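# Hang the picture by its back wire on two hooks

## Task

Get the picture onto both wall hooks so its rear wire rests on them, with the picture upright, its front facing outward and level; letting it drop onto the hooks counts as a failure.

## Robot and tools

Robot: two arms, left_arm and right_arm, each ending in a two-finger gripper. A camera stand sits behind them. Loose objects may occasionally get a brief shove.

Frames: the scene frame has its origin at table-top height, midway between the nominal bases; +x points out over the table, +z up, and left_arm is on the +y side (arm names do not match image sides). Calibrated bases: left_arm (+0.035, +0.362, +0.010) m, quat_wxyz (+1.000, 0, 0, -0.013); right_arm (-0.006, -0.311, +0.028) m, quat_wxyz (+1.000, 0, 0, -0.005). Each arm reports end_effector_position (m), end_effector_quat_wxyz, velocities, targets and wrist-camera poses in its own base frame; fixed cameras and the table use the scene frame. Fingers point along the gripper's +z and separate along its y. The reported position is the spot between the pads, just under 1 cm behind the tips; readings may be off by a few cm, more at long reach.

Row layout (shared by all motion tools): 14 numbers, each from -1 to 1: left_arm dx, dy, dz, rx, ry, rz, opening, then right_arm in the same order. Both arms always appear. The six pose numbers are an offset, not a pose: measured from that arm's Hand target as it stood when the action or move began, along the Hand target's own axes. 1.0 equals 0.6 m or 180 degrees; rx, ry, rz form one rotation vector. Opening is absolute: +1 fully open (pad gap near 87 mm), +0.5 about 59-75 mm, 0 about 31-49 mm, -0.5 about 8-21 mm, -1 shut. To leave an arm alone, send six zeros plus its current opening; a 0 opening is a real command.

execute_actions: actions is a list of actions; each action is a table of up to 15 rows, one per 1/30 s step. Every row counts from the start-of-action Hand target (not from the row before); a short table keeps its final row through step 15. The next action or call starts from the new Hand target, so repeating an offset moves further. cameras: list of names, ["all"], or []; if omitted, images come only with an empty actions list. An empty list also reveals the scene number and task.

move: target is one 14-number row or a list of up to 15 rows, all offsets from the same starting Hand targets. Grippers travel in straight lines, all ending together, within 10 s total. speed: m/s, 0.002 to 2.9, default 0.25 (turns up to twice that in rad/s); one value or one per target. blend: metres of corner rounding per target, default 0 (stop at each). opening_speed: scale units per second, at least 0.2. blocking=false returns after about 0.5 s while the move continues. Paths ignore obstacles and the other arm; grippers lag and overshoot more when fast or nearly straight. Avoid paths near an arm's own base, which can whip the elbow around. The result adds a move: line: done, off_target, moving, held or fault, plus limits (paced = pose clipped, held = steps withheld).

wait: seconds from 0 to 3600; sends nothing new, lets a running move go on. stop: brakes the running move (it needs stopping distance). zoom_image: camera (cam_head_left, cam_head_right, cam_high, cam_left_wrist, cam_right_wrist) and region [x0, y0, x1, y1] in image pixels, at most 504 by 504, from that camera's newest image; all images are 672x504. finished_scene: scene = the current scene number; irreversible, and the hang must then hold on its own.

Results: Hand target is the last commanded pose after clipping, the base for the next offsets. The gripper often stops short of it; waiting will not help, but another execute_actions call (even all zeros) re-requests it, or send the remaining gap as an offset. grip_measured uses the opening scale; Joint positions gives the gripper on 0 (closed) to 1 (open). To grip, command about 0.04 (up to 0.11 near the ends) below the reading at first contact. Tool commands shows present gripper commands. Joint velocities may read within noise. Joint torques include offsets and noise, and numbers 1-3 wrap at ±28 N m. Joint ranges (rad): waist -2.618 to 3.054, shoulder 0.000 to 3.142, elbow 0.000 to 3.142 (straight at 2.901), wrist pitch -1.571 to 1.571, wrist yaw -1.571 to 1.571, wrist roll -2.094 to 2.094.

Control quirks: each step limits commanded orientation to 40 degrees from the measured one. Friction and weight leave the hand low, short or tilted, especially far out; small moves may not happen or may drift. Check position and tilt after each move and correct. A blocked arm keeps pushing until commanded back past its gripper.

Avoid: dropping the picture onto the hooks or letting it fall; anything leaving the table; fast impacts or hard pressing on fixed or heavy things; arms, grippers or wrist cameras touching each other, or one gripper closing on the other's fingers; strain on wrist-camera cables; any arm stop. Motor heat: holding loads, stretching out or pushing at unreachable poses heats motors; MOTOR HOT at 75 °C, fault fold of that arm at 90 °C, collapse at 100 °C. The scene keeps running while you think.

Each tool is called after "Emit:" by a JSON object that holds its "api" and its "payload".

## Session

Emit:
{"api": "execute_actions", "payload": {"actions": []}}

Scene clock: 0.00 s.
left_arm: end_effector_position=(+0.3659, +0.0167, +0.0246) grip_measured=+1.000 end_effector_quat_wxyz=(+0.539, -0.054, +0.840, +0.028) | right_arm: end_effector_position=(+0.3648, -0.0101, +0.0369) grip_measured=+1.000 end_effector_quat_wxyz=(+0.539, +0.032, +0.842, +0.000)
Joint positions: left_arm=[0.003 1.566 0.338 0.795 -0.104 -0.06 1] | right_arm=[-0.028 1.49 0.352 0.705 0.011 0.042 1]
Joint velocities: within noise
Joint torques (N m): no reading
Motor temperatures (°C): left_arm=[23 31 28 20 22 19 20] | right_arm=[19 23 27 25 20 21 20]
Heat: left arm: 31 °C; right arm: 27 °C.
Hand target: left_arm +0.3711, +0.0168, +0.0327; +0.550, -0.055, +0.833, +0.028 | right_arm +0.3723, -0.0104, +0.0490; +0.556, +0.032, +0.831, +0.000
Tool commands: left_gripper/opening=+1.0 right_gripper/opening=+1.0
camera_calibration:
cam_left_wrist: T_world_to_cam=[[0.13042, -0.99128, 0.01895, -0.03178], [-0.94841, -0.13031, -0.28904, 0.38304], [0.28899, 0.01972, -0.95713, 0.06603]] pos_world=[0.34834, 0.0171, 0.17452]
cam_right_wrist: T_world_to_cam=[[-0.06252, -0.99687, -0.04843, 0.01403], [-0.96049, 0.07328, -0.26849, 0.38375], [0.2712, 0.02973, -0.96206, 0.07609]] pos_world=[0.34883, -0.0164, 0.17692]

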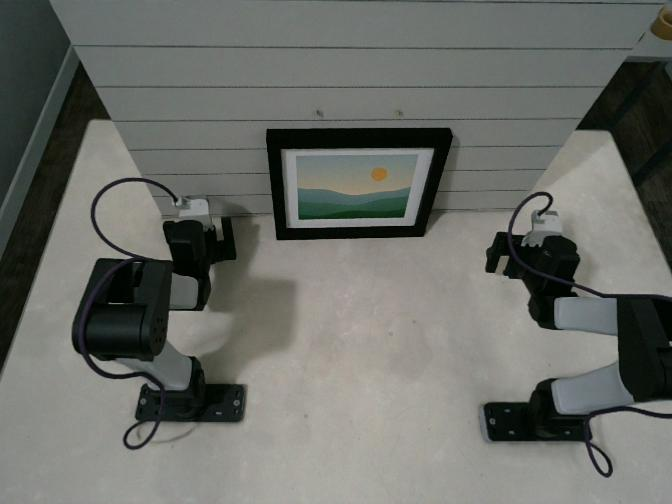

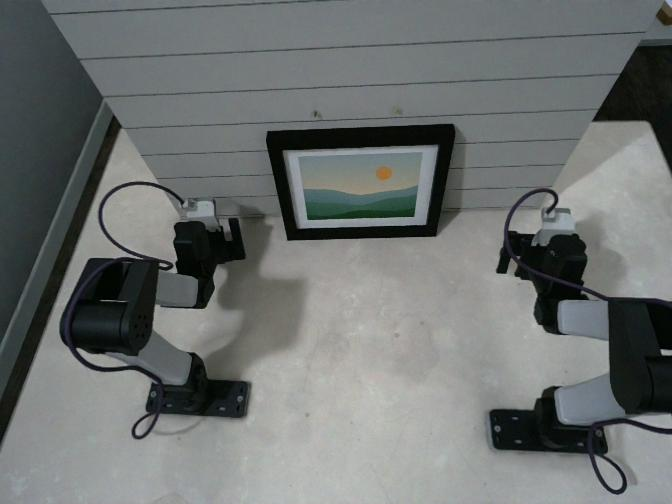

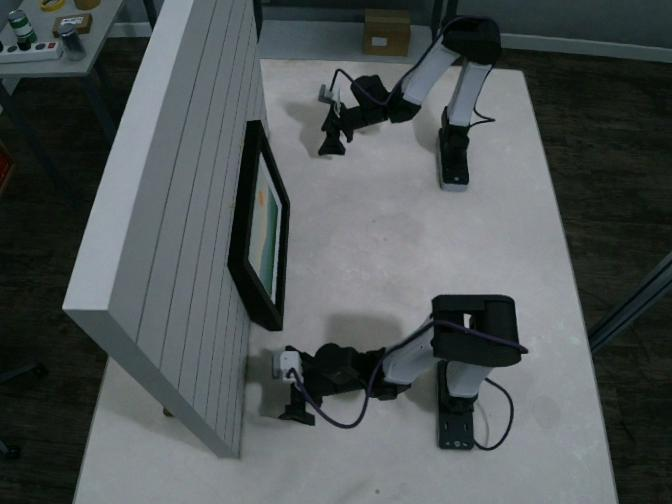

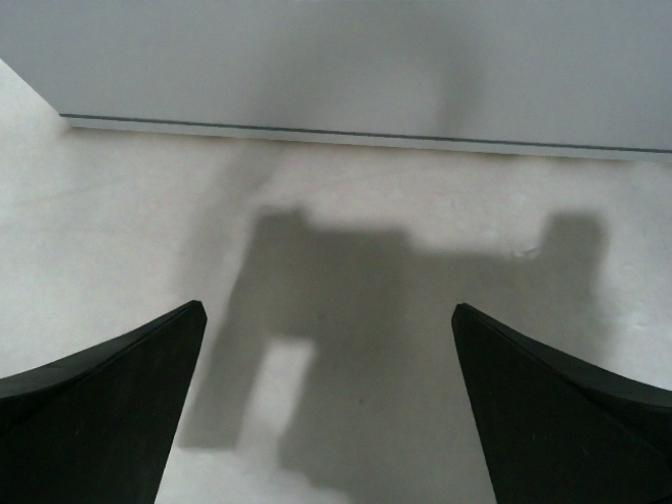

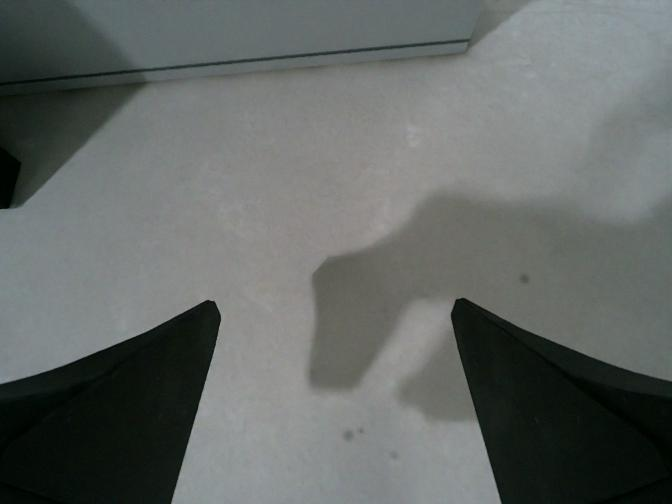

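Emit:
{"api": "move", "payload": {"target": [-0.1702,-0.2763,-0.1153,0.0218,-0.0872,0.0037,0.4,-0.1633,0.3302,0.0017,-0.0291,-0.0881,-0.0142,0.4], "cameras": ["cam_left_wrist","cam_right_wrist"]}}

Scene clock: 26.33 s.
left_arm: end_effector_position=(+0.3631, -0.1480, +0.1454) grip_measured=+0.400 end_effector_quat_wxyz=(+0.650, -0.016, +0.759, +0.007) | right_arm: end_effector_position=(+0.4103, +0.1760, +0.1284) grip_measured=+0.400 end_effector_quat_wxyz=(+0.646, -0.020, +0.763, +0.014)
Joint positions: left_arm=[-0.662 1.378 0.528 0.65 -0.684 -0.137 0.7] | right_arm=[0.603 1.619 0.668 0.758 0.545 0.097 0.7]
Joint torques (N m): left_arm=[-0.32 -4.37 7.2 1.74 -0.2 -0.03] | right_arm=[-0.32 -5.46 10.77 2.45 0.13 -0.15]
Motor temperatures (°C): left_arm=[23 33 31 25 22 19 20] | right_arm=[19 24 29 30 20 21 20]
Heat: left arm: 33 °C; right arm: 30 °C.
Hand target: left_arm +0.3678, -0.1490, +0.1562; +0.660, -0.027, +0.751, +0.010 | right_arm +0.4212, +0.1822, +0.1459; +0.666, -0.012, +0.746, +0.021
Off the commanded pose: left_arm 0.012 m, 2 deg | right_arm 0.022 m, 3 deg.
move: off_target (left_arm, right_arm)
cam_left_wrist: T_world_to_cam=[[0.03952, -0.99901, 0.02017, -0.16524], [-0.84083, -0.04415, -0.53949, 0.40392], [0.53985, 0.00436, -0.84175, 0.07552]] pos_world=[0.30539, -0.14757, 0.28481]
cam_right_wrist: T_world_to_cam=[[0.04587, -0.99887, -0.01201, 0.15812], [-0.85677, -0.03315, -0.51464, 0.44617], [0.51366, 0.0339, -0.85732, 0.0325]] pos_world=[0.35831, 0.17163, 0.25938]

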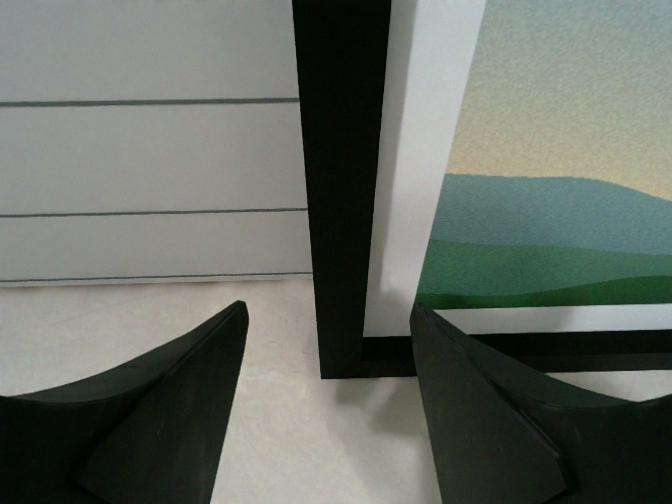

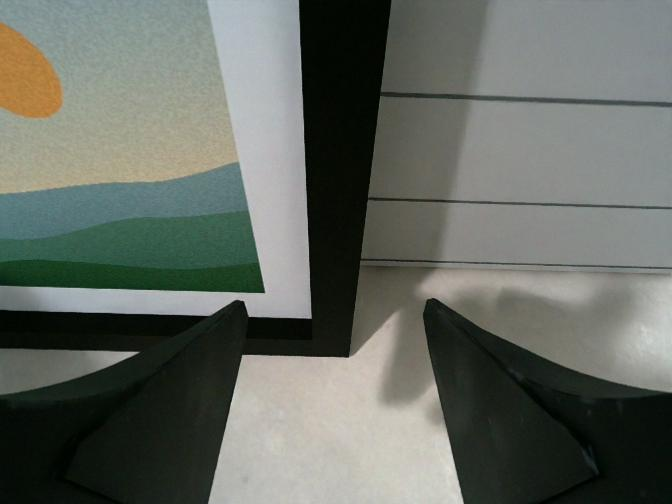

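Emit:
{"api": "move", "payload": {"target": [0.0,-0.01,0.0933,-0.008,0,0,0.4,0,0,0.0967,0.004,0,0,0.4], "speed": 0.12, "cameras": ["cam_left_wrist","cam_right_wrist"]}}

Scene clock: 41.07 s.
left_arm: end_effector_position=(+0.4136, -0.1479, +0.1388) grip_measured=+0.400 end_effector_quat_wxyz=(+0.648, -0.029, +0.761, +0.027) | right_arm: end_effector_position=(+0.4665, +0.1791, +0.1233) grip_measured=+0.400 end_effector_quat_wxyz=(+0.648, -0.011, +0.761, +0.008)
Joint positions: left_arm=[-0.577 1.585 0.684 0.699 -0.647 -0.12 0.7] | right_arm=[0.528 1.811 0.863 0.766 0.495 0.085 0.7]
Joint torques (N m): left_arm=[0.4 -4.92 7.54 1.93 0.05 -0.03] | right_arm=[-0.9 -7.01 11.12 2.38 -0.06 -0.14]
Heat: left arm: 33 °C; right arm: 32 °C.
Hand target: left_arm +0.4235, -0.1522, +0.1490; +0.660, -0.035, +0.751, +0.019 | right_arm +0.4787, +0.1848, +0.1393; +0.666, -0.008, +0.746, +0.016
Off the commanded pose: left_arm 0.015 m, 2 deg | right_arm 0.021 m, 3 deg.
move: off_target (left_arm, right_arm)
cam_left_wrist: T_world_to_cam=[[0.08556, -0.99631, 0.0073, -0.18386], [-0.8417, -0.0762, -0.53453, 0.43776], [0.53312, 0.03958, -0.84511, 0.05111]] pos_world=[0.35694, -0.15185, 0.27854]
cam_right_wrist: T_world_to_cam=[[0.02303, -0.99965, -0.01335, 0.16949], [-0.85486, -0.01277, -0.51871, 0.48772], [0.51836, 0.02336, -0.85485, -0.00135]] pos_world=[0.41373, 0.17569, 0.25409]

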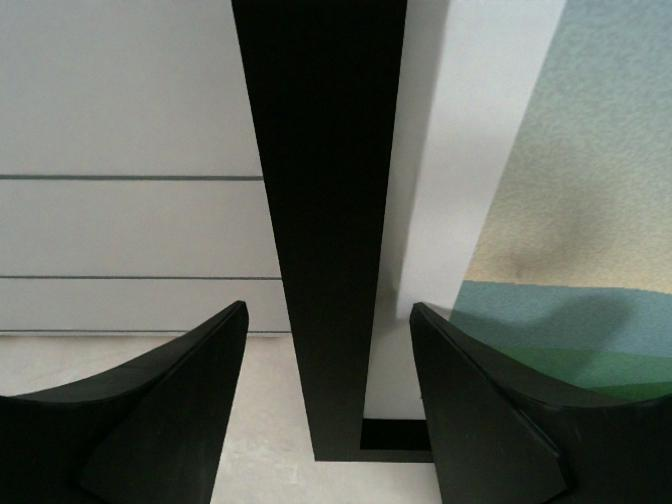

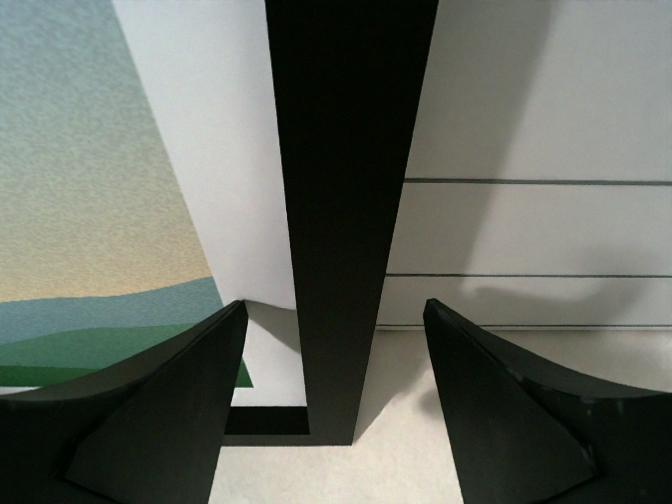

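Emit:
{"api": "move", "payload": {"target": [[0.0,0,0.006,0,0,0,0.4,0,-0.002,0.0085,0,0,0,0.4],[0.0,0,0.006,0,0,0,-0.4,0,-0.002,0.0085,0,0,0,-0.5]], "speed": 0.06, "opening_speed": 0.4, "cameras": ["cam_high","cam_left_wrist","cam_right_wrist"]}}

Scene clock: 48.67 s.
left_arm: end_effector_position=(+0.4174, -0.1508, +0.1391) grip_measured=-0.175 end_effector_quat_wxyz=(+0.648, -0.023, +0.761, +0.021) | right_arm: end_effector_position=(+0.4704, +0.1784, +0.1231) grip_measured=-0.337 end_effector_quat_wxyz=(+0.648, -0.014, +0.761, +0.008)
Joint positions: left_arm=[-0.57 1.596 0.695 0.703 -0.623 -0.115 0.412] | right_arm=[0.519 1.821 0.874 0.766 0.481 0.079 0.332]
Joint torques (N m): left_arm=[0.43 -4.89 7.51 1.93 -0.08 -0.07] | right_arm=[-0.91 -6.72 11.59 2.37 -0.01 -0.11]
Heat: left arm: 33 °C; right arm: 32 °C.
Hand target: left_arm +0.4271, -0.1520, +0.1487; +0.660, -0.035, +0.750, +0.019 | right_arm +0.4838, +0.1838, +0.1388; +0.666, -0.008, +0.746, +0.016
Off the commanded pose: left_arm 0.013 m, 2 deg | right_arm 0.021 m, 3 deg.
move: off_target (left_arm, right_arm); target 2's new opening was sent with right_arm's hand 0.022 m and 3 deg from that target
cam_left_wrist: T_world_to_cam=[[0.06821, -0.99763, 0.00893, -0.18026], [-0.84274, -0.0624, -0.53469, 0.44351], [0.53399, 0.02895, -0.845, 0.04755]] pos_world=[0.36067, -0.15353, 0.27893]
cam_right_wrist: T_world_to_cam=[[0.02789, -0.99955, -0.01093, 0.16604], [-0.85464, -0.01817, -0.5189, 0.49185], [0.51847, 0.02382, -0.85476, -0.00368]] pos_world=[0.41763, 0.17499, 0.25389]

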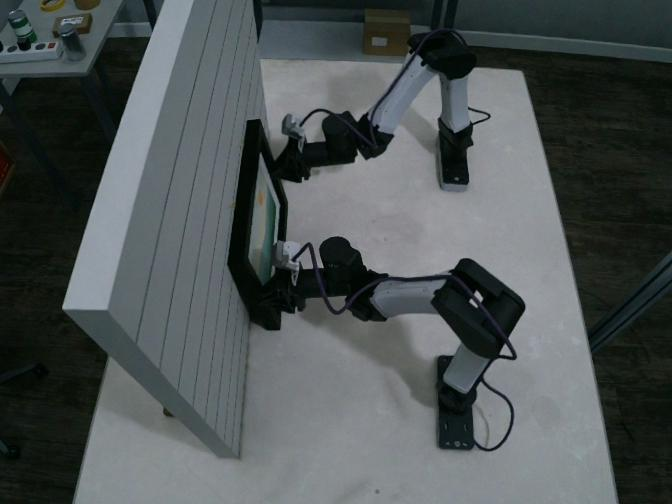

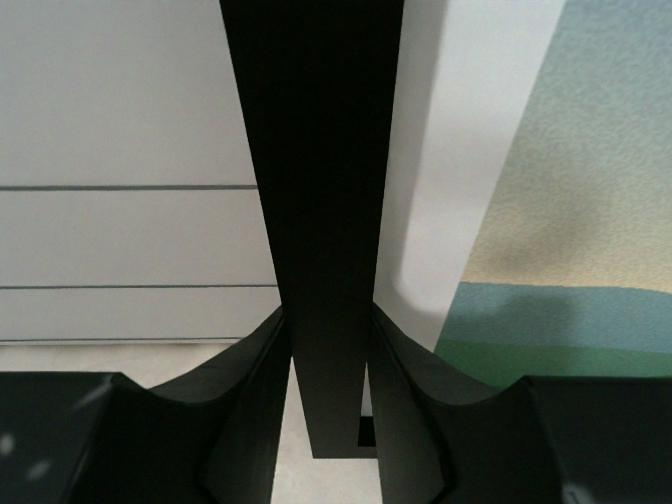

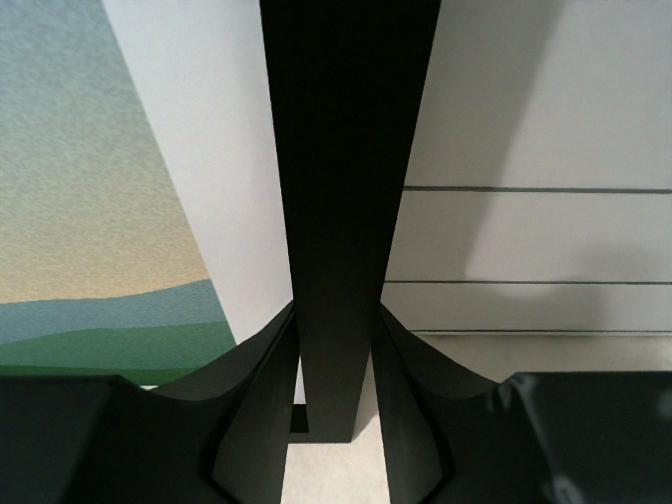

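Emit:
{"api": "move", "payload": {"target": [[-0.0908,0.0117,-0.0782,0,-0.01,0,-0.4,-0.0917,0.0102,-0.0773,0,-0.01,0,-0.5],[-0.3542,0.0207,-0.1062,0,-0.074,0,-0.4,-0.362,0.0278,-0.1073,0,-0.074,0,-0.5]], "speed": 0.09, "blend": [0.015,0], "cameras": ["all"]}}

Emit:
{"api": "zoom_image", "payload": {"camera": "cam_high", "region": [190, 50, 310, 310]}}

Scene clock: 74.87 s.
left_arm: end_effector_position=(+0.3916, -0.1392, +0.3143) grip_measured=-0.171 end_effector_quat_wxyz=(+0.700, -0.019, +0.713, +0.039) | right_arm: end_effector_position=(+0.4477, +0.1904, +0.2940) grip_measured=-0.330 end_effector_quat_wxyz=(+0.698, -0.010, +0.716, +0.003)
Joint positions: left_arm=[-0.619 1.266 1.007 0.236 -0.701 0.016 0.414] | right_arm=[0.602 1.524 1.146 0.347 0.583 0.007 0.335]
Joint torques (N m): left_arm=[-0.46 -7.61 10.19 2.28 0.05 0.38] | right_arm=[1.62 -11.1 15.36 2.65 0.09 -0.67]
Motor temperatures (°C): left_arm=[23 34 34 27 23 19 21] | right_arm=[19 26 34 31 20 21 20]
Heat: left arm: 34 °C; right arm: 34 °C.
Hand target: left_arm +0.3901, -0.1385, +0.3672; +0.742, -0.032, +0.669, +0.023 | right_arm +0.4441, +0.1962, +0.3620; +0.748, -0.006, +0.664, +0.017
Off the commanded pose: left_arm 0.053 m, 7 deg | right_arm 0.068 m, 8 deg.
move: off_target (left_arm, right_arm)
cam_left_wrist: T_world_to_cam=[[0.08645, -0.99607, -0.01912, -0.16663], [-0.7586, -0.05337, -0.64937, 0.5204], [0.6458, 0.07064, -0.76023, 0.14444]] pos_world=[0.3159, -0.1484, 0.44456]
cam_right_wrist: T_world_to_cam=[[0.01701, -0.99984, -0.00577, 0.184], [-0.77757, -0.00961, -0.62872, 0.5575], [0.62856, 0.01518, -0.77761, 0.08352]] pos_world=[0.37787, 0.18805, 0.41652]

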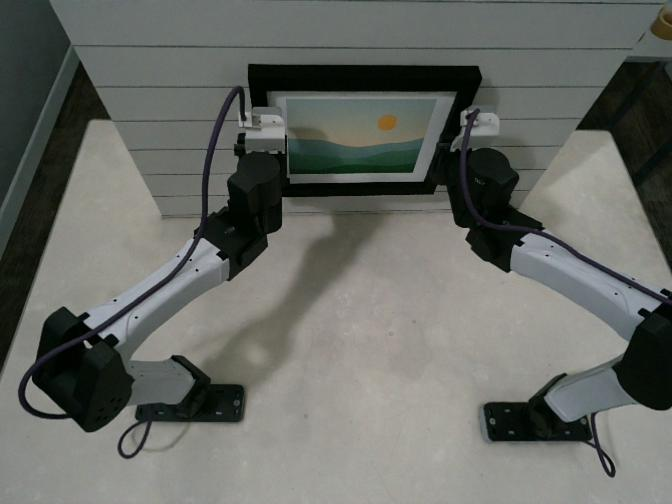

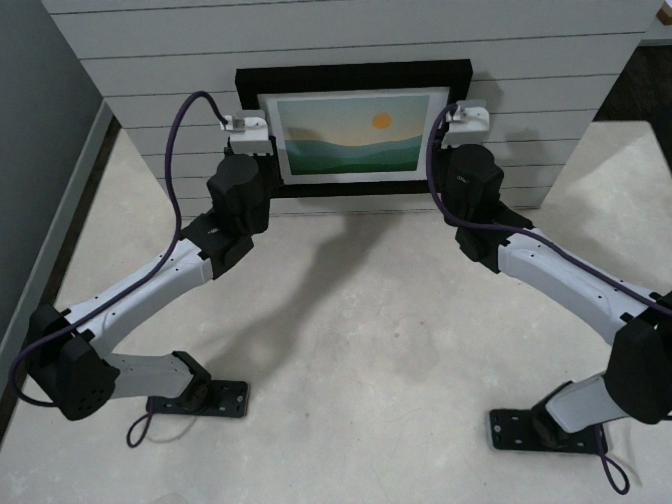

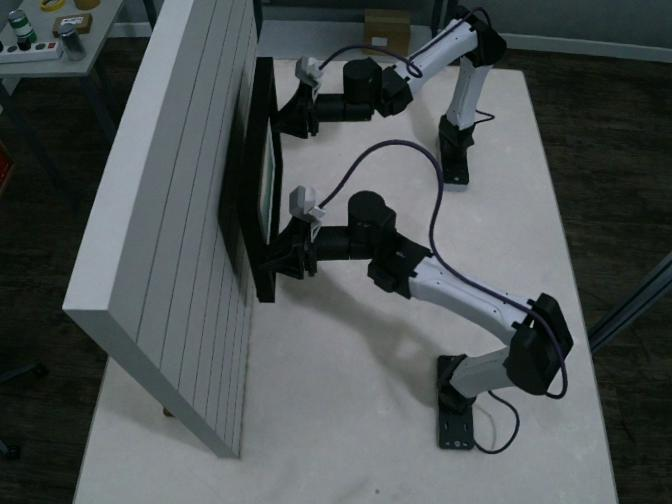

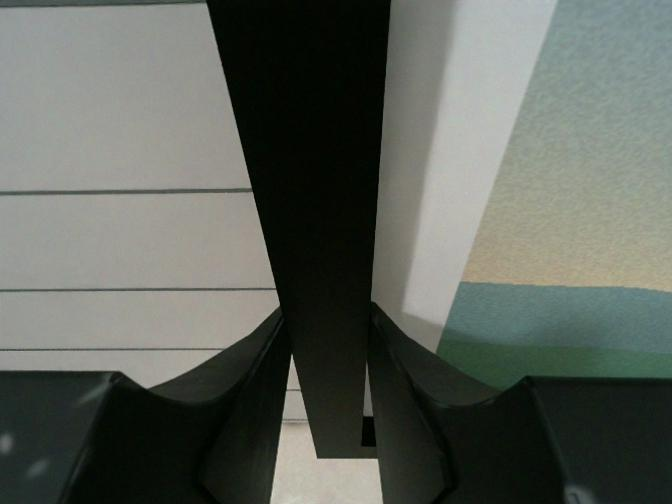

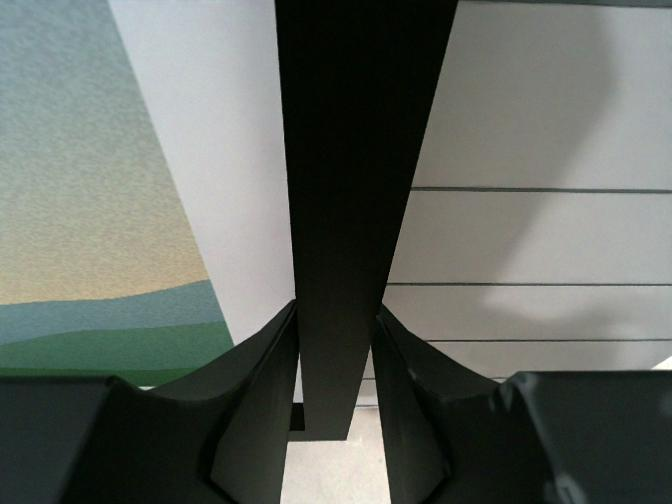

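Scaled by 1.938 from the camera's image (finer frame: 960x720).

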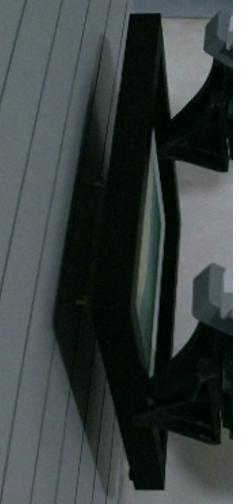

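Emit:
{"api": "move", "payload": {"target": [[0.0085,-0.0042,0.0812,0,0,0,-0.4,0.009,-0.0017,0.0762,0,0,0,-0.5],[0.0748,-0.003,0.0742,0,0,0,-0.4,0.0752,-0.0026,0.0684,0,0,0,-0.5]], "speed": 0.06, "cameras": ["cam_high","cam_left_wrist"]}}

Emit:
{"api": "zoom_image", "payload": {"camera": "cam_high", "region": [190, 50, 310, 310]}}

Scene clock: 95.30 s.
left_arm: end_effector_position=(+0.4317, -0.1366, +0.3021) grip_measured=-0.171 end_effector_quat_wxyz=(+0.709, -0.021, +0.704, +0.029) | right_arm: end_effector_position=(+0.4842, +0.1918, +0.2893) grip_measured=-0.333 end_effector_quat_wxyz=(+0.706, -0.015, +0.708, +0.000)
Joint positions: left_arm=[-0.528 1.39 1.025 0.374 -0.599 0.017 0.415] | right_arm=[0.549 1.646 1.227 0.415 0.527 -0.019 0.333]
Joint torques (N m): left_arm=[0.21 -4.88 6.99 2.73 0.04 0.22] | right_arm=[-0.27 -7.92 9.21 3.53 -0.1 -0.33]
Motor temperatures (°C): left_arm=[23 37 37 31 22 19 21] | right_arm=[20 29 40 33 20 21 20]
Heat: left arm: 37 °C; right arm: 40 °C.
Hand target: left_arm +0.4391, -0.1372, +0.3273; +0.742, -0.032, +0.669, +0.023 | right_arm +0.4902, +0.1968, +0.3220; +0.748, -0.006, +0.664, +0.017
Off the commanded pose: left_arm 0.026 m, 6 deg | right_arm 0.034 m, 7 deg.
move: off_target (left_arm, right_arm)
cam_left_wrist: T_world_to_cam=[[0.0757, -0.99713, -0.00066, -0.16882], [-0.74184, -0.05587, -0.66825, 0.54128], [0.6663, 0.05108, -0.74394, 0.09262]] pos_world=[0.35261, -0.14283, 0.43051]

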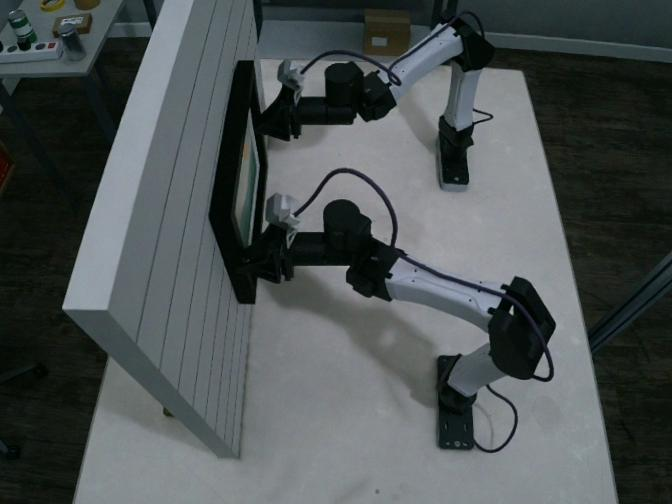

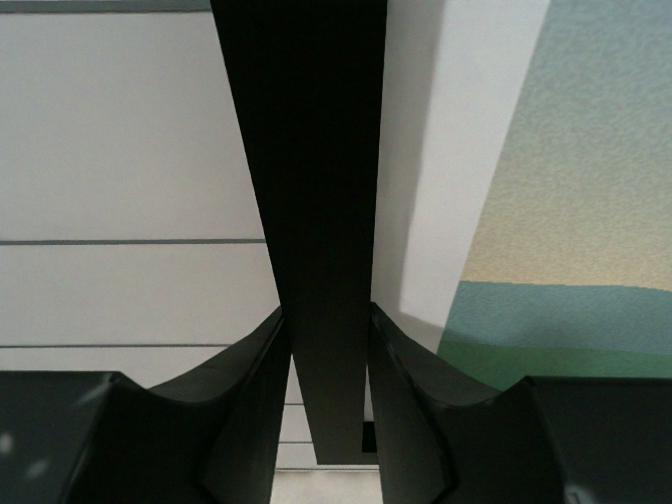

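Scaled by 1.938 from the camera's image (finer frame: 960x720).

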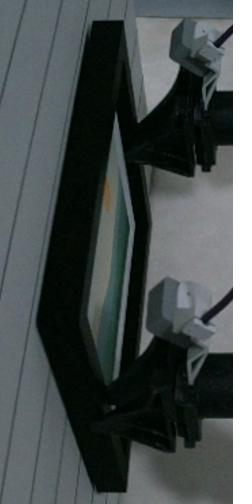

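Emit:
{"api": "move", "payload": {"target": [0.083,0.0014,-0.007,0,0,0,-0.4,0.083,-0.0011,-0.0082,0,0,0,-0.5], "speed": 0.05}}

Scene clock: 104.03 s.
left_arm: end_effector_position=(+0.4321, -0.1366, +0.2554) grip_measured=-0.171 end_effector_quat_wxyz=(+0.712, -0.021, +0.701, +0.029) | right_arm: end_effector_position=(+0.4849, +0.1918, +0.2433) grip_measured=-0.333 end_effector_quat_wxyz=(+0.709, -0.016, +0.705, +0.000)
Joint positions: left_arm=[-0.528 1.436 0.863 0.591 -0.599 0.022 0.415] | right_arm=[0.548 1.697 1.084 0.619 0.524 -0.026 0.333]
Joint torques (N m): left_arm=[0.38 -4.59 6.86 2.68 0.07 0.18] | right_arm=[-0.35 -7.64 8.87 3.47 -0.1 -0.27]
Heat: left arm: 36 °C; right arm: 39 °C.
Hand target: left_arm +0.4401, -0.1371, +0.2772; +0.742, -0.032, +0.669, +0.023 | right_arm +0.4912, +0.1968, +0.2720; +0.748, -0.006, +0.664, +0.017
Off the commanded pose: left_arm 0.023 m, 5 deg | right_arm 0.030 m, 7 deg.
move: off_target (left_arm, right_arm)

Emit:
{"api": "move", "payload": {"target": [0.0415,0.0007,-0.0043,0,0,0,-0.4,0.0445,-0.0006,-0.0049,0,0,0,-0.5], "speed": 0.05}}

Scene clock: 108.70 s.
left_arm: end_effector_position=(+0.4324, -0.1354, +0.2456) grip_measured=-0.171 end_effector_quat_wxyz=(+0.727, -0.024, +0.685, +0.029) | right_arm: end_effector_position=(+0.4853, +0.1908, +0.2331) grip_measured=-0.335 end_effector_quat_wxyz=(+0.724, -0.013, +0.689, +0.001)
Joint positions: left_arm=[-0.528 1.465 0.797 0.74 -0.602 0.046 0.415] | right_arm=[0.548 1.727 1.025 0.759 0.526 -0.047 0.333]
Joint torques (N m): left_arm=[0.44 -3.26 6.53 2.34 0.12 -0.04] | right_arm=[-0.43 -5.89 8.53 3.12 -0.16 -0.09]
Heat: left arm: 36 °C; right arm: 39 °C.
Hand target: left_arm +0.4401, -0.1371, +0.2524; +0.742, -0.033, +0.669, +0.023 | right_arm +0.4914, +0.1968, +0.2450; +0.748, -0.006, +0.664, +0.017
Off the commanded pose: left_arm 0.010 m, 3 deg | right_arm 0.015 m, 4 deg.
move: off_target (left_arm, right_arm)

Emit:
{"api": "move", "payload": {"target": [0.0485,0.0009,-0.015,0,0,0,-0.4,0.0485,-0.0006,-0.0155,0,0,0,-0.5], "speed": 0.05, "cameras": ["cam_high","cam_head_left","cam_head_right"]}}

Scene clock: 116.17 s.
left_arm: end_effector_position=(+0.4313, -0.1349, +0.2403) grip_measured=-0.178 end_effector_quat_wxyz=(+0.754, -0.035, +0.656, +0.019) | right_arm: end_effector_position=(+0.4849, +0.1896, +0.2289) grip_measured=-0.342 end_effector_quat_wxyz=(+0.752, -0.002, +0.659, +0.010)
Joint positions: left_arm=[-0.53 1.511 0.721 0.958 -0.602 0.068 0.411] | right_arm=[0.548 1.771 0.959 0.965 0.526 -0.068 0.329]
Joint torques (N m): left_arm=[-0.31 -3.08 4.89 1.57 0.04 -0.19] | right_arm=[0.32 -5.45 6.57 2.21 -0.11 0.09]
Heat: left arm: 36 °C; right arm: 38 °C.
Hand target: left_arm +0.4341, -0.1376, +0.2223; +0.742, -0.032, +0.669, +0.023 | right_arm +0.4856, +0.1967, +0.2151; +0.748, -0.006, +0.664, +0.017
Off the commanded pose: left_arm 0.018 m, 2 deg | right_arm 0.016 m, 1 deg.
move: off_target (left_arm, right_arm)
Images, in order (width x height): cam_head_left 672x504, cam_head_right 672x504, cam_high 672x504.

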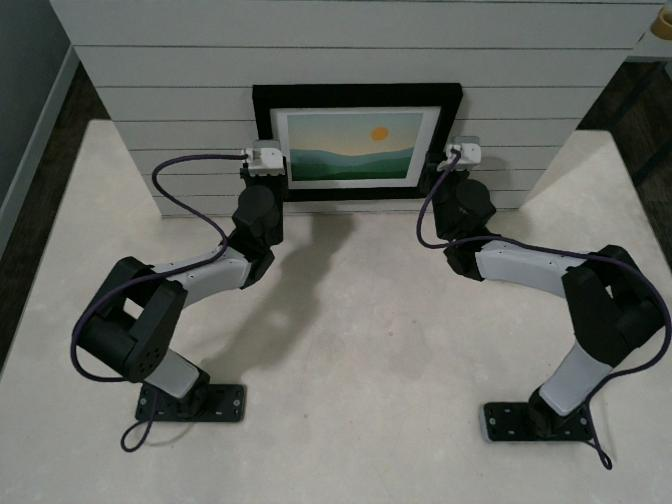

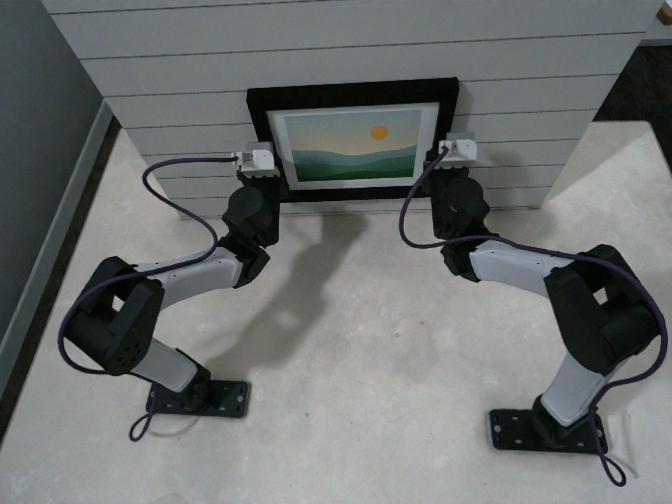

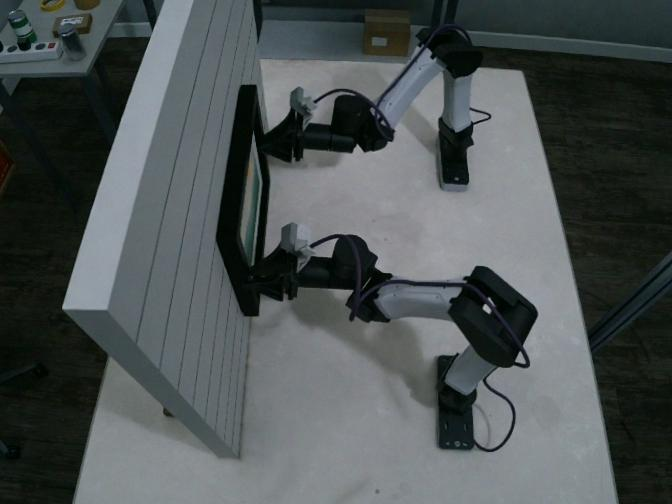

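Emit:
{"api": "move", "payload": {"target": [[-0.0493,-0.0112,0.0077,0,0,0,-0.4,-0.0412,-0.0097,0.008,0,0,0,-0.5],[-0.0495,-0.0245,0.0067,0,0,0,-0.4,-0.0413,-0.023,0.0075,0,0,0,-0.5],[0.0,-0.0233,-0.0018,0,0,0,-0.4,0.0063,-0.0235,-0.0015,0,0,0,-0.5]], "speed": 0.05, "blend": [0.004,0,0], "cameras": ["cam_high","cam_head_left","cam_head_right"]}}

Scene clock: 134.23 s.
left_arm: end_effector_position=(+0.4305, -0.1393, +0.2384) grip_measured=-0.171 end_effector_quat_wxyz=(+0.751, -0.048, +0.658, +0.032) | right_arm: end_effector_position=(+0.4848, +0.1865, +0.2293) grip_measured=-0.345 end_effector_quat_wxyz=(+0.758, -0.007, +0.652, +0.020)
Joint positions: left_arm=[-0.562 1.534 0.74 0.96 -0.67 0.074 0.415] | right_arm=[0.531 1.767 0.936 1 0.488 -0.065 0.328]
Joint torques (N m): left_arm=[-0.96 -2.85 5.38 1.57 0.3 -0.22] | right_arm=[-1.33 -6.3 5.09 2 -0.06 0.1]
Heat: left arm: 35 °C; right arm: 37 °C.
Hand target: left_arm +0.4341, -0.1517, +0.2227; +0.742, -0.033, +0.669, +0.023 | right_arm +0.4857, +0.1826, +0.2109; +0.747, -0.006, +0.664, +0.017
Off the commanded pose: left_arm 0.021 m, 3 deg | right_arm 0.019 m, 2 deg.
move: off_target (left_arm, right_arm)
Images, in order (width x height): cam_head_left 672x504, cam_head_right 672x504, cam_high 672x504.

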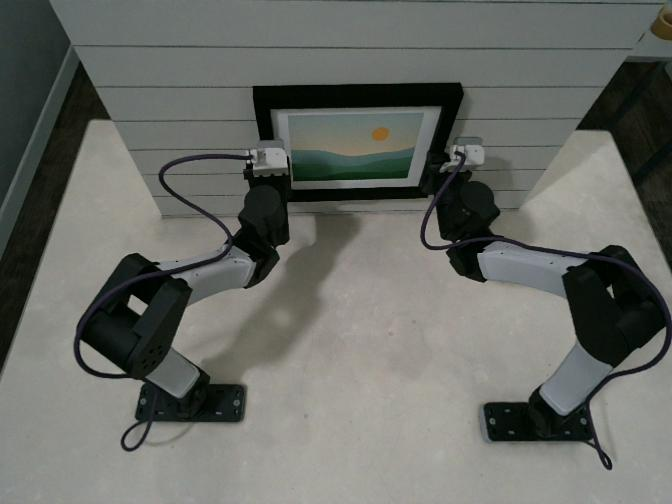

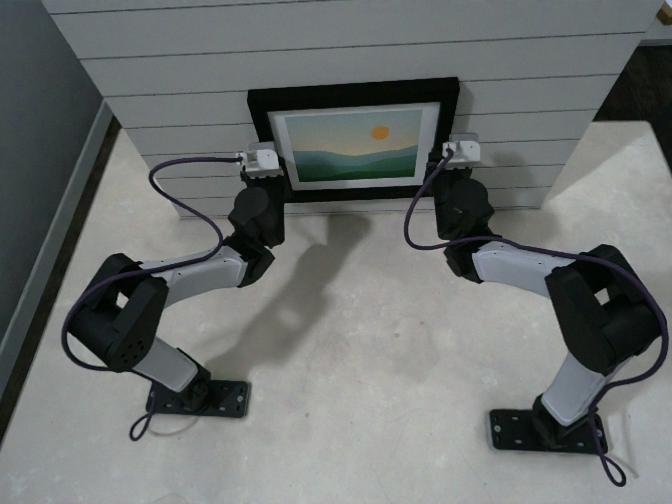

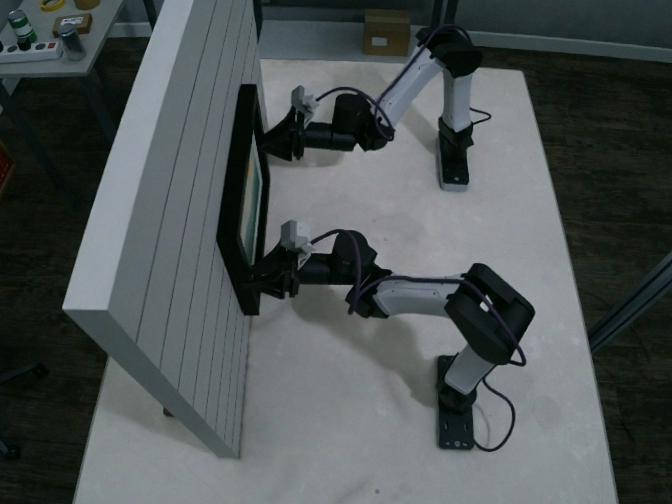

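Emit:
{"api": "zoom_image", "payload": {"camera": "cam_head_left", "region": [230, 40, 490, 220]}}

Emit:
{"api": "zoom_image", "payload": {"camera": "cam_head_right", "region": [230, 40, 490, 220]}}

Scaled by 1.938 from the camera's image (finer frame: 960x720).

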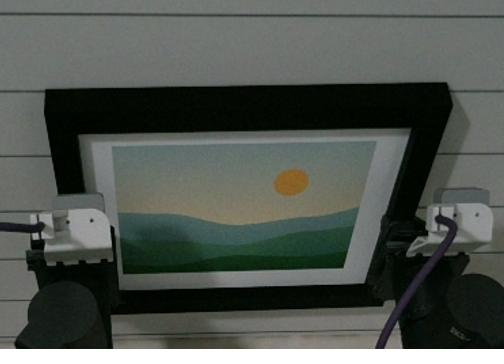

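Scaled by 1.938 from the camera's image (finer frame: 960x720).

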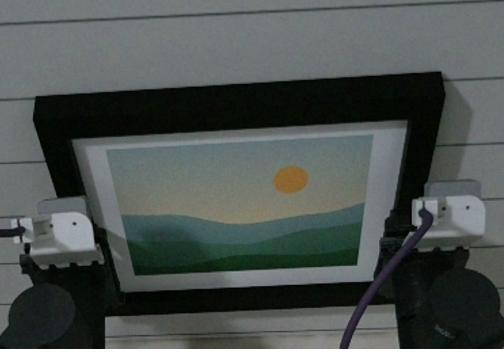

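Emit:
{"api": "move", "payload": {"target": [-0.1326,-0.0022,0.0105,0,0,0,-0.4,-0.1523,0.0021,0.015,0,0,0,-0.5], "speed": 0.06, "cameras": ["cam_high","cam_head_left","cam_head_right"]}}

Scene clock: 151.93 s.
left_arm: end_effector_position=(+0.4280, -0.1427, +0.2469) grip_measured=-0.157 end_effector_quat_wxyz=(+0.700, -0.033, +0.712, +0.049) | right_arm: end_effector_position=(+0.4812, +0.1850, +0.2398) grip_measured=-0.344 end_effector_quat_wxyz=(+0.706, -0.018, +0.708, +0.007)
Joint positions: left_arm=[-0.573 1.46 0.883 0.557 -0.69 0.012 0.422] | right_arm=[0.531 1.672 1.052 0.615 0.497 -0.013 0.328]
Joint torques (N m): left_arm=[-0.5 -9.54 10.44 2.13 0.35 0.39] | right_arm=[-0.95 -13.12 14.12 2.29 -0.04 -0.42]
Motor temperatures (°C): left_arm=[23 33 35 31 23 19 22] | right_arm=[19 28 35 32 20 21 21]
Heat: left arm: 35 °C; right arm: 35 °C.
Hand target: left_arm +0.4322, -0.1516, +0.3023; +0.742, -0.033, +0.669, +0.023 | right_arm +0.4838, +0.1826, +0.3028; +0.748, -0.006, +0.664, +0.017
Off the commanded pose: left_arm 0.056 m, 8 deg | right_arm 0.063 m, 7 deg.
move: off_target (left_arm, right_arm)
Images, in order (width x height): cam_head_left 672x504, cam_head_right 672x504, cam_high 672x504.

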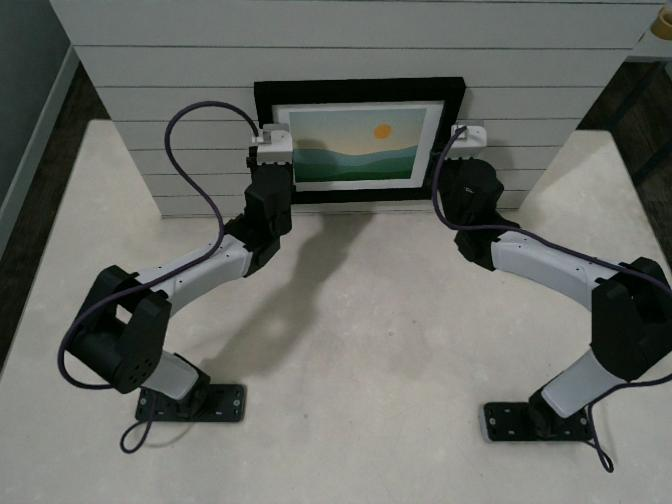

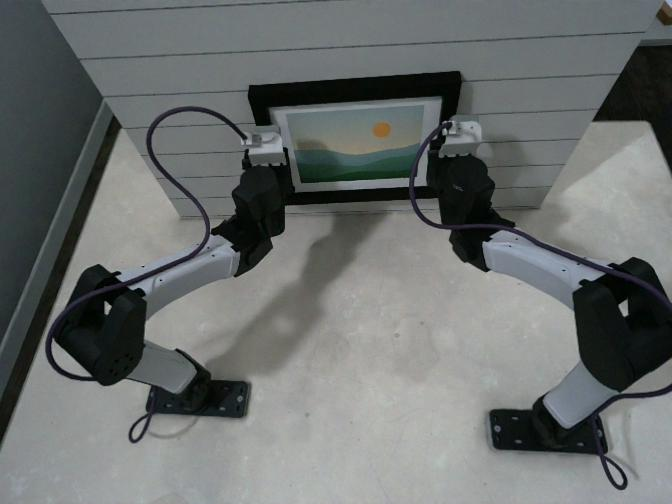

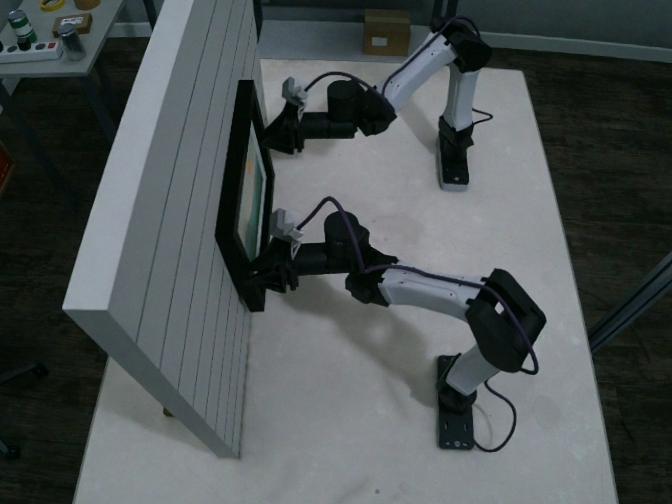

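Emit:
{"api": "move", "payload": {"target": [-0.028,-0.013,0.002,0,0,0,-0.4,-0.0037,-0.0208,-0.0003,0,0,0,-0.5], "speed": 0.06, "cameras": ["cam_head_left","cam_head_right"]}}

Emit:
{"api": "zoom_image", "payload": {"camera": "cam_head_left", "region": [230, 40, 490, 220]}}

Emit:
{"api": "zoom_image", "payload": {"camera": "cam_head_right", "region": [230, 40, 490, 220]}}

Scene clock: 160.20 s.
left_arm: end_effector_position=(+0.4286, -0.1509, +0.2617) grip_measured=-0.158 end_effector_quat_wxyz=(+0.697, -0.022, +0.715, +0.049) | right_arm: end_effector_position=(+0.4818, +0.1754, +0.2480) grip_measured=-0.344 end_effector_quat_wxyz=(+0.707, -0.012, +0.707, +0.011)
Joint positions: left_arm=[-0.588 1.454 0.951 0.472 -0.69 0.019 0.421] | right_arm=[0.506 1.645 1.052 0.595 0.475 -0.001 0.328]
Joint torques (N m): left_arm=[-0.84 -9.11 10.66 2.29 0.17 0.33] | right_arm=[-1.51 -12.6 12.9 2.39 -0.12 -0.47]
Heat: left arm: 37 °C; right arm: 36 °C.
Hand target: left_arm +0.4323, -0.1591, +0.3192; +0.742, -0.033, +0.669, +0.023 | right_arm +0.4837, +0.1701, +0.3048; +0.748, -0.006, +0.664, +0.017
Off the commanded pose: left_arm 0.058 m, 8 deg | right_arm 0.057 m, 7 deg.
move: off_target (left_arm, right_arm)

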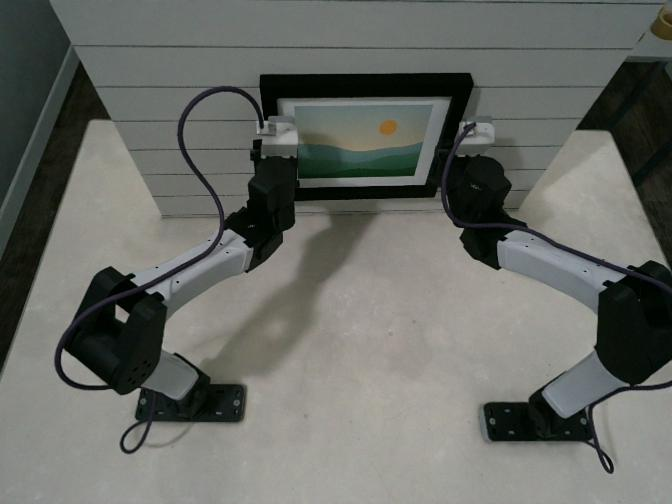

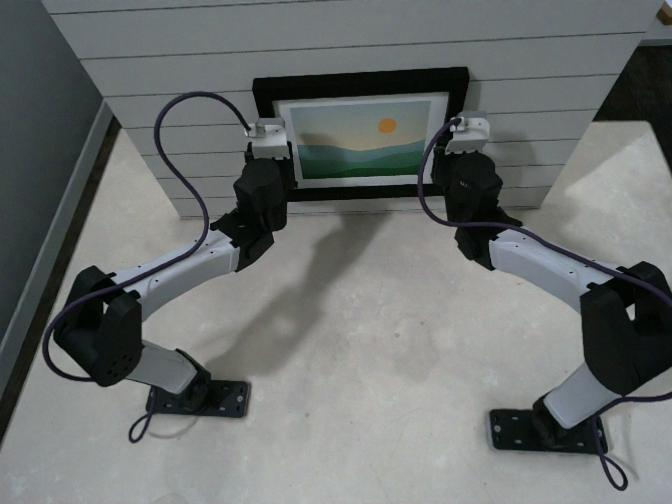

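Scaled by 1.938 from the camera's image (finer frame: 960x720).

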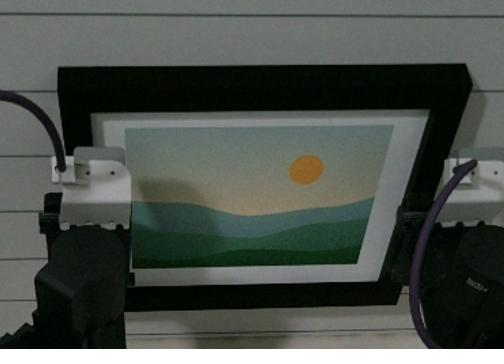

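Scaled by 1.938 from the camera's image (finer frame: 960x720).

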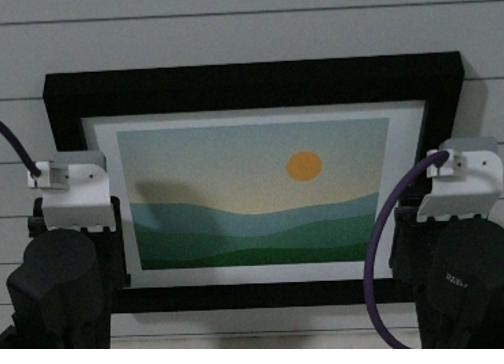

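Emit:
{"api": "move", "payload": {"target": [0.0788,0.0005,0.0017,0,0,0,-0.4,0.0707,-0.0013,0.0017,0,0,0,-0.5], "speed": 0.05}}

Scene clock: 173.10 s.
left_arm: end_effector_position=(+0.4322, -0.1532, +0.2543) grip_measured=-0.163 end_effector_quat_wxyz=(+0.718, -0.027, +0.694, +0.042) | right_arm: end_effector_position=(+0.4850, +0.1717, +0.2428) grip_measured=-0.344 end_effector_quat_wxyz=(+0.721, -0.008, +0.693, +0.014)
Joint positions: left_arm=[-0.588 1.489 0.884 0.649 -0.684 0.047 0.419] | right_arm=[0.494 1.667 1.011 0.699 0.464 -0.011 0.328]
Joint torques (N m): left_arm=[0.06 -5.31 6.72 2.42 0.27 0.06] | right_arm=[-1.28 -7.54 8.29 3.04 -0.13 -0.34]
Motor temperatures (°C): left_arm=[23 35 39 33 23 19 22] | right_arm=[19 33 37 34 20 21 21]
Heat: left arm: 39 °C; right arm: 37 °C.
Hand target: left_arm +0.4382, -0.1592, +0.2723; +0.742, -0.032, +0.669, +0.023 | right_arm +0.4898, +0.1700, +0.2629; +0.748, -0.006, +0.664, +0.017
Off the commanded pose: left_arm 0.020 m, 5 deg | right_arm 0.021 m, 5 deg.
move: off_target (left_arm, right_arm)

Emit:
{"api": "move", "payload": {"target": [0.0414,0.0007,-0.0043,0,0,0,-0.4,0.0596,-0.0008,-0.0071,0,0,0,-0.5], "speed": 0.05, "cameras": ["cam_head_left","cam_head_right"]}}

Emit:
{"api": "zoom_image", "payload": {"camera": "cam_head_left", "region": [230, 40, 490, 220]}}

Emit:
{"api": "zoom_image", "payload": {"camera": "cam_head_right", "region": [230, 40, 490, 220]}}

Scene clock: 179.23 s.
left_arm: end_effector_position=(+0.4328, -0.1528, +0.2463) grip_measured=-0.167 end_effector_quat_wxyz=(+0.733, -0.028, +0.679, +0.040) | right_arm: end_effector_position=(+0.4857, +0.1711, +0.2313) grip_measured=-0.345 end_effector_quat_wxyz=(+0.744, -0.003, +0.668, +0.019)
Joint positions: left_arm=[-0.588 1.52 0.828 0.791 -0.682 0.076 0.416] | right_arm=[0.493 1.717 0.937 0.9 0.46 -0.032 0.328]
Joint torques (N m): left_arm=[0.12 -4 5.91 2.12 0.27 -0.21] | right_arm=[-1.24 -5.65 7.3 2.42 -0.14 -0.16]
Heat: left arm: 38 °C; right arm: 37 °C.
Hand target: left_arm +0.4382, -0.1592, +0.2475; +0.742, -0.033, +0.669, +0.023 | right_arm +0.4898, +0.1699, +0.2269; +0.748, -0.006, +0.664, +0.017
Off the commanded pose: left_arm 0.008 m, 3 deg | right_arm 0.006 m, 1 deg.
move: off_target (left_arm)

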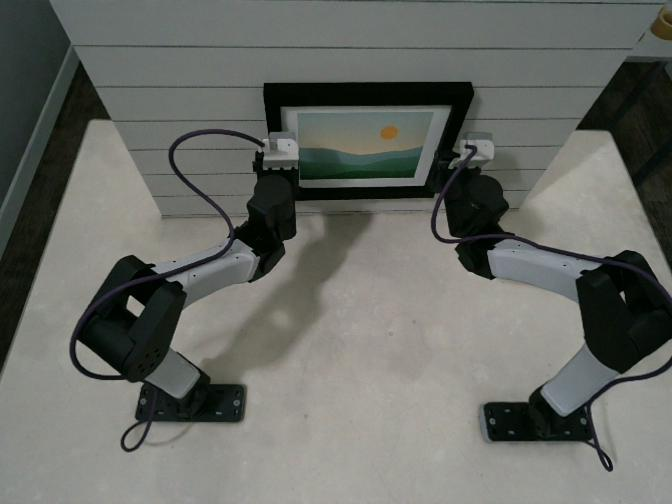

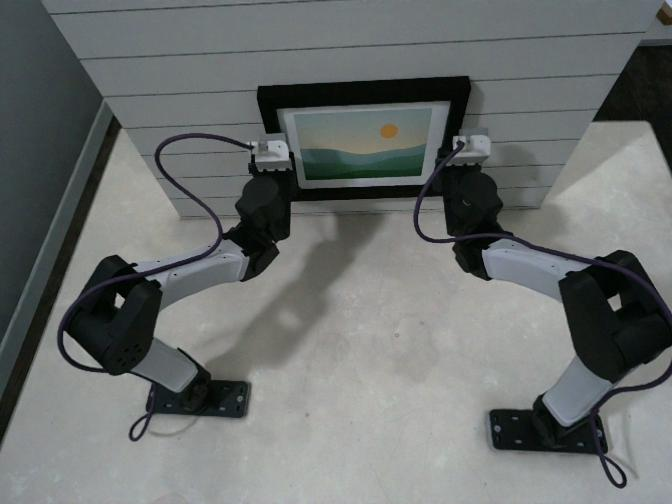

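Scaled by 1.938 from the camera's image (finer frame: 960x720).

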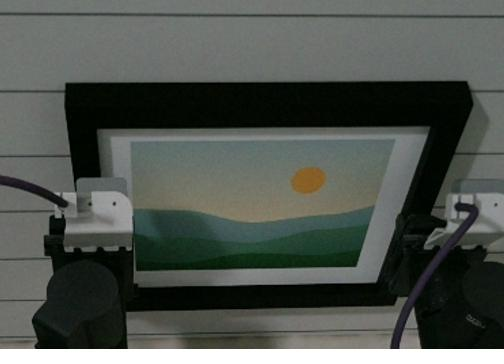

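Scaled by 1.938 from the camera's image (finer frame: 960x720).

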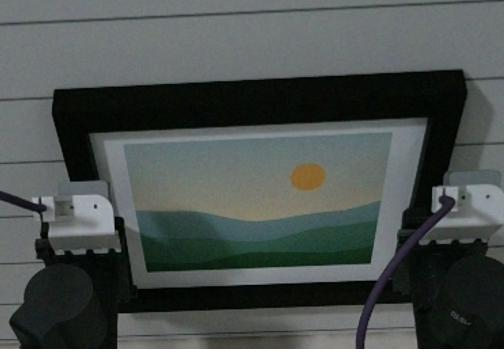

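Emit:
{"api": "move", "payload": {"target": [0.0405,0.001,-0.0118,0,0,0,-0.4,0.0405,-0.0006,-0.0125,0,0,0,-0.5], "speed": 0.05}}

Scene clock: 184.07 s.
left_arm: end_effector_position=(+0.4312, -0.1532, +0.2421) grip_measured=-0.177 end_effector_quat_wxyz=(+0.754, -0.039, +0.655, +0.027) | right_arm: end_effector_position=(+0.4843, +0.1700, +0.2268) grip_measured=-0.345 end_effector_quat_wxyz=(+0.764, +0.001, +0.645, +0.023)
Joint positions: left_arm=[-0.591 1.555 0.766 0.967 -0.679 0.09 0.412] | right_arm=[0.493 1.758 0.887 1.059 0.457 -0.053 0.328]
Joint torques (N m): left_arm=[-0.39 -3.47 4.57 1.5 0.18 -0.31] | right_arm=[-0.66 -5.27 5.24 1.82 -0.06 0.03]
Heat: left arm: 38 °C; right arm: 37 °C.
Hand target: left_arm +0.4336, -0.1594, +0.2226; +0.742, -0.033, +0.669, +0.023 | right_arm +0.4853, +0.1697, +0.2018; +0.748, -0.006, +0.664, +0.017
Off the commanded pose: left_arm 0.021 m, 2 deg | right_arm 0.025 m, 3 deg.
move: off_target (left_arm, right_arm)


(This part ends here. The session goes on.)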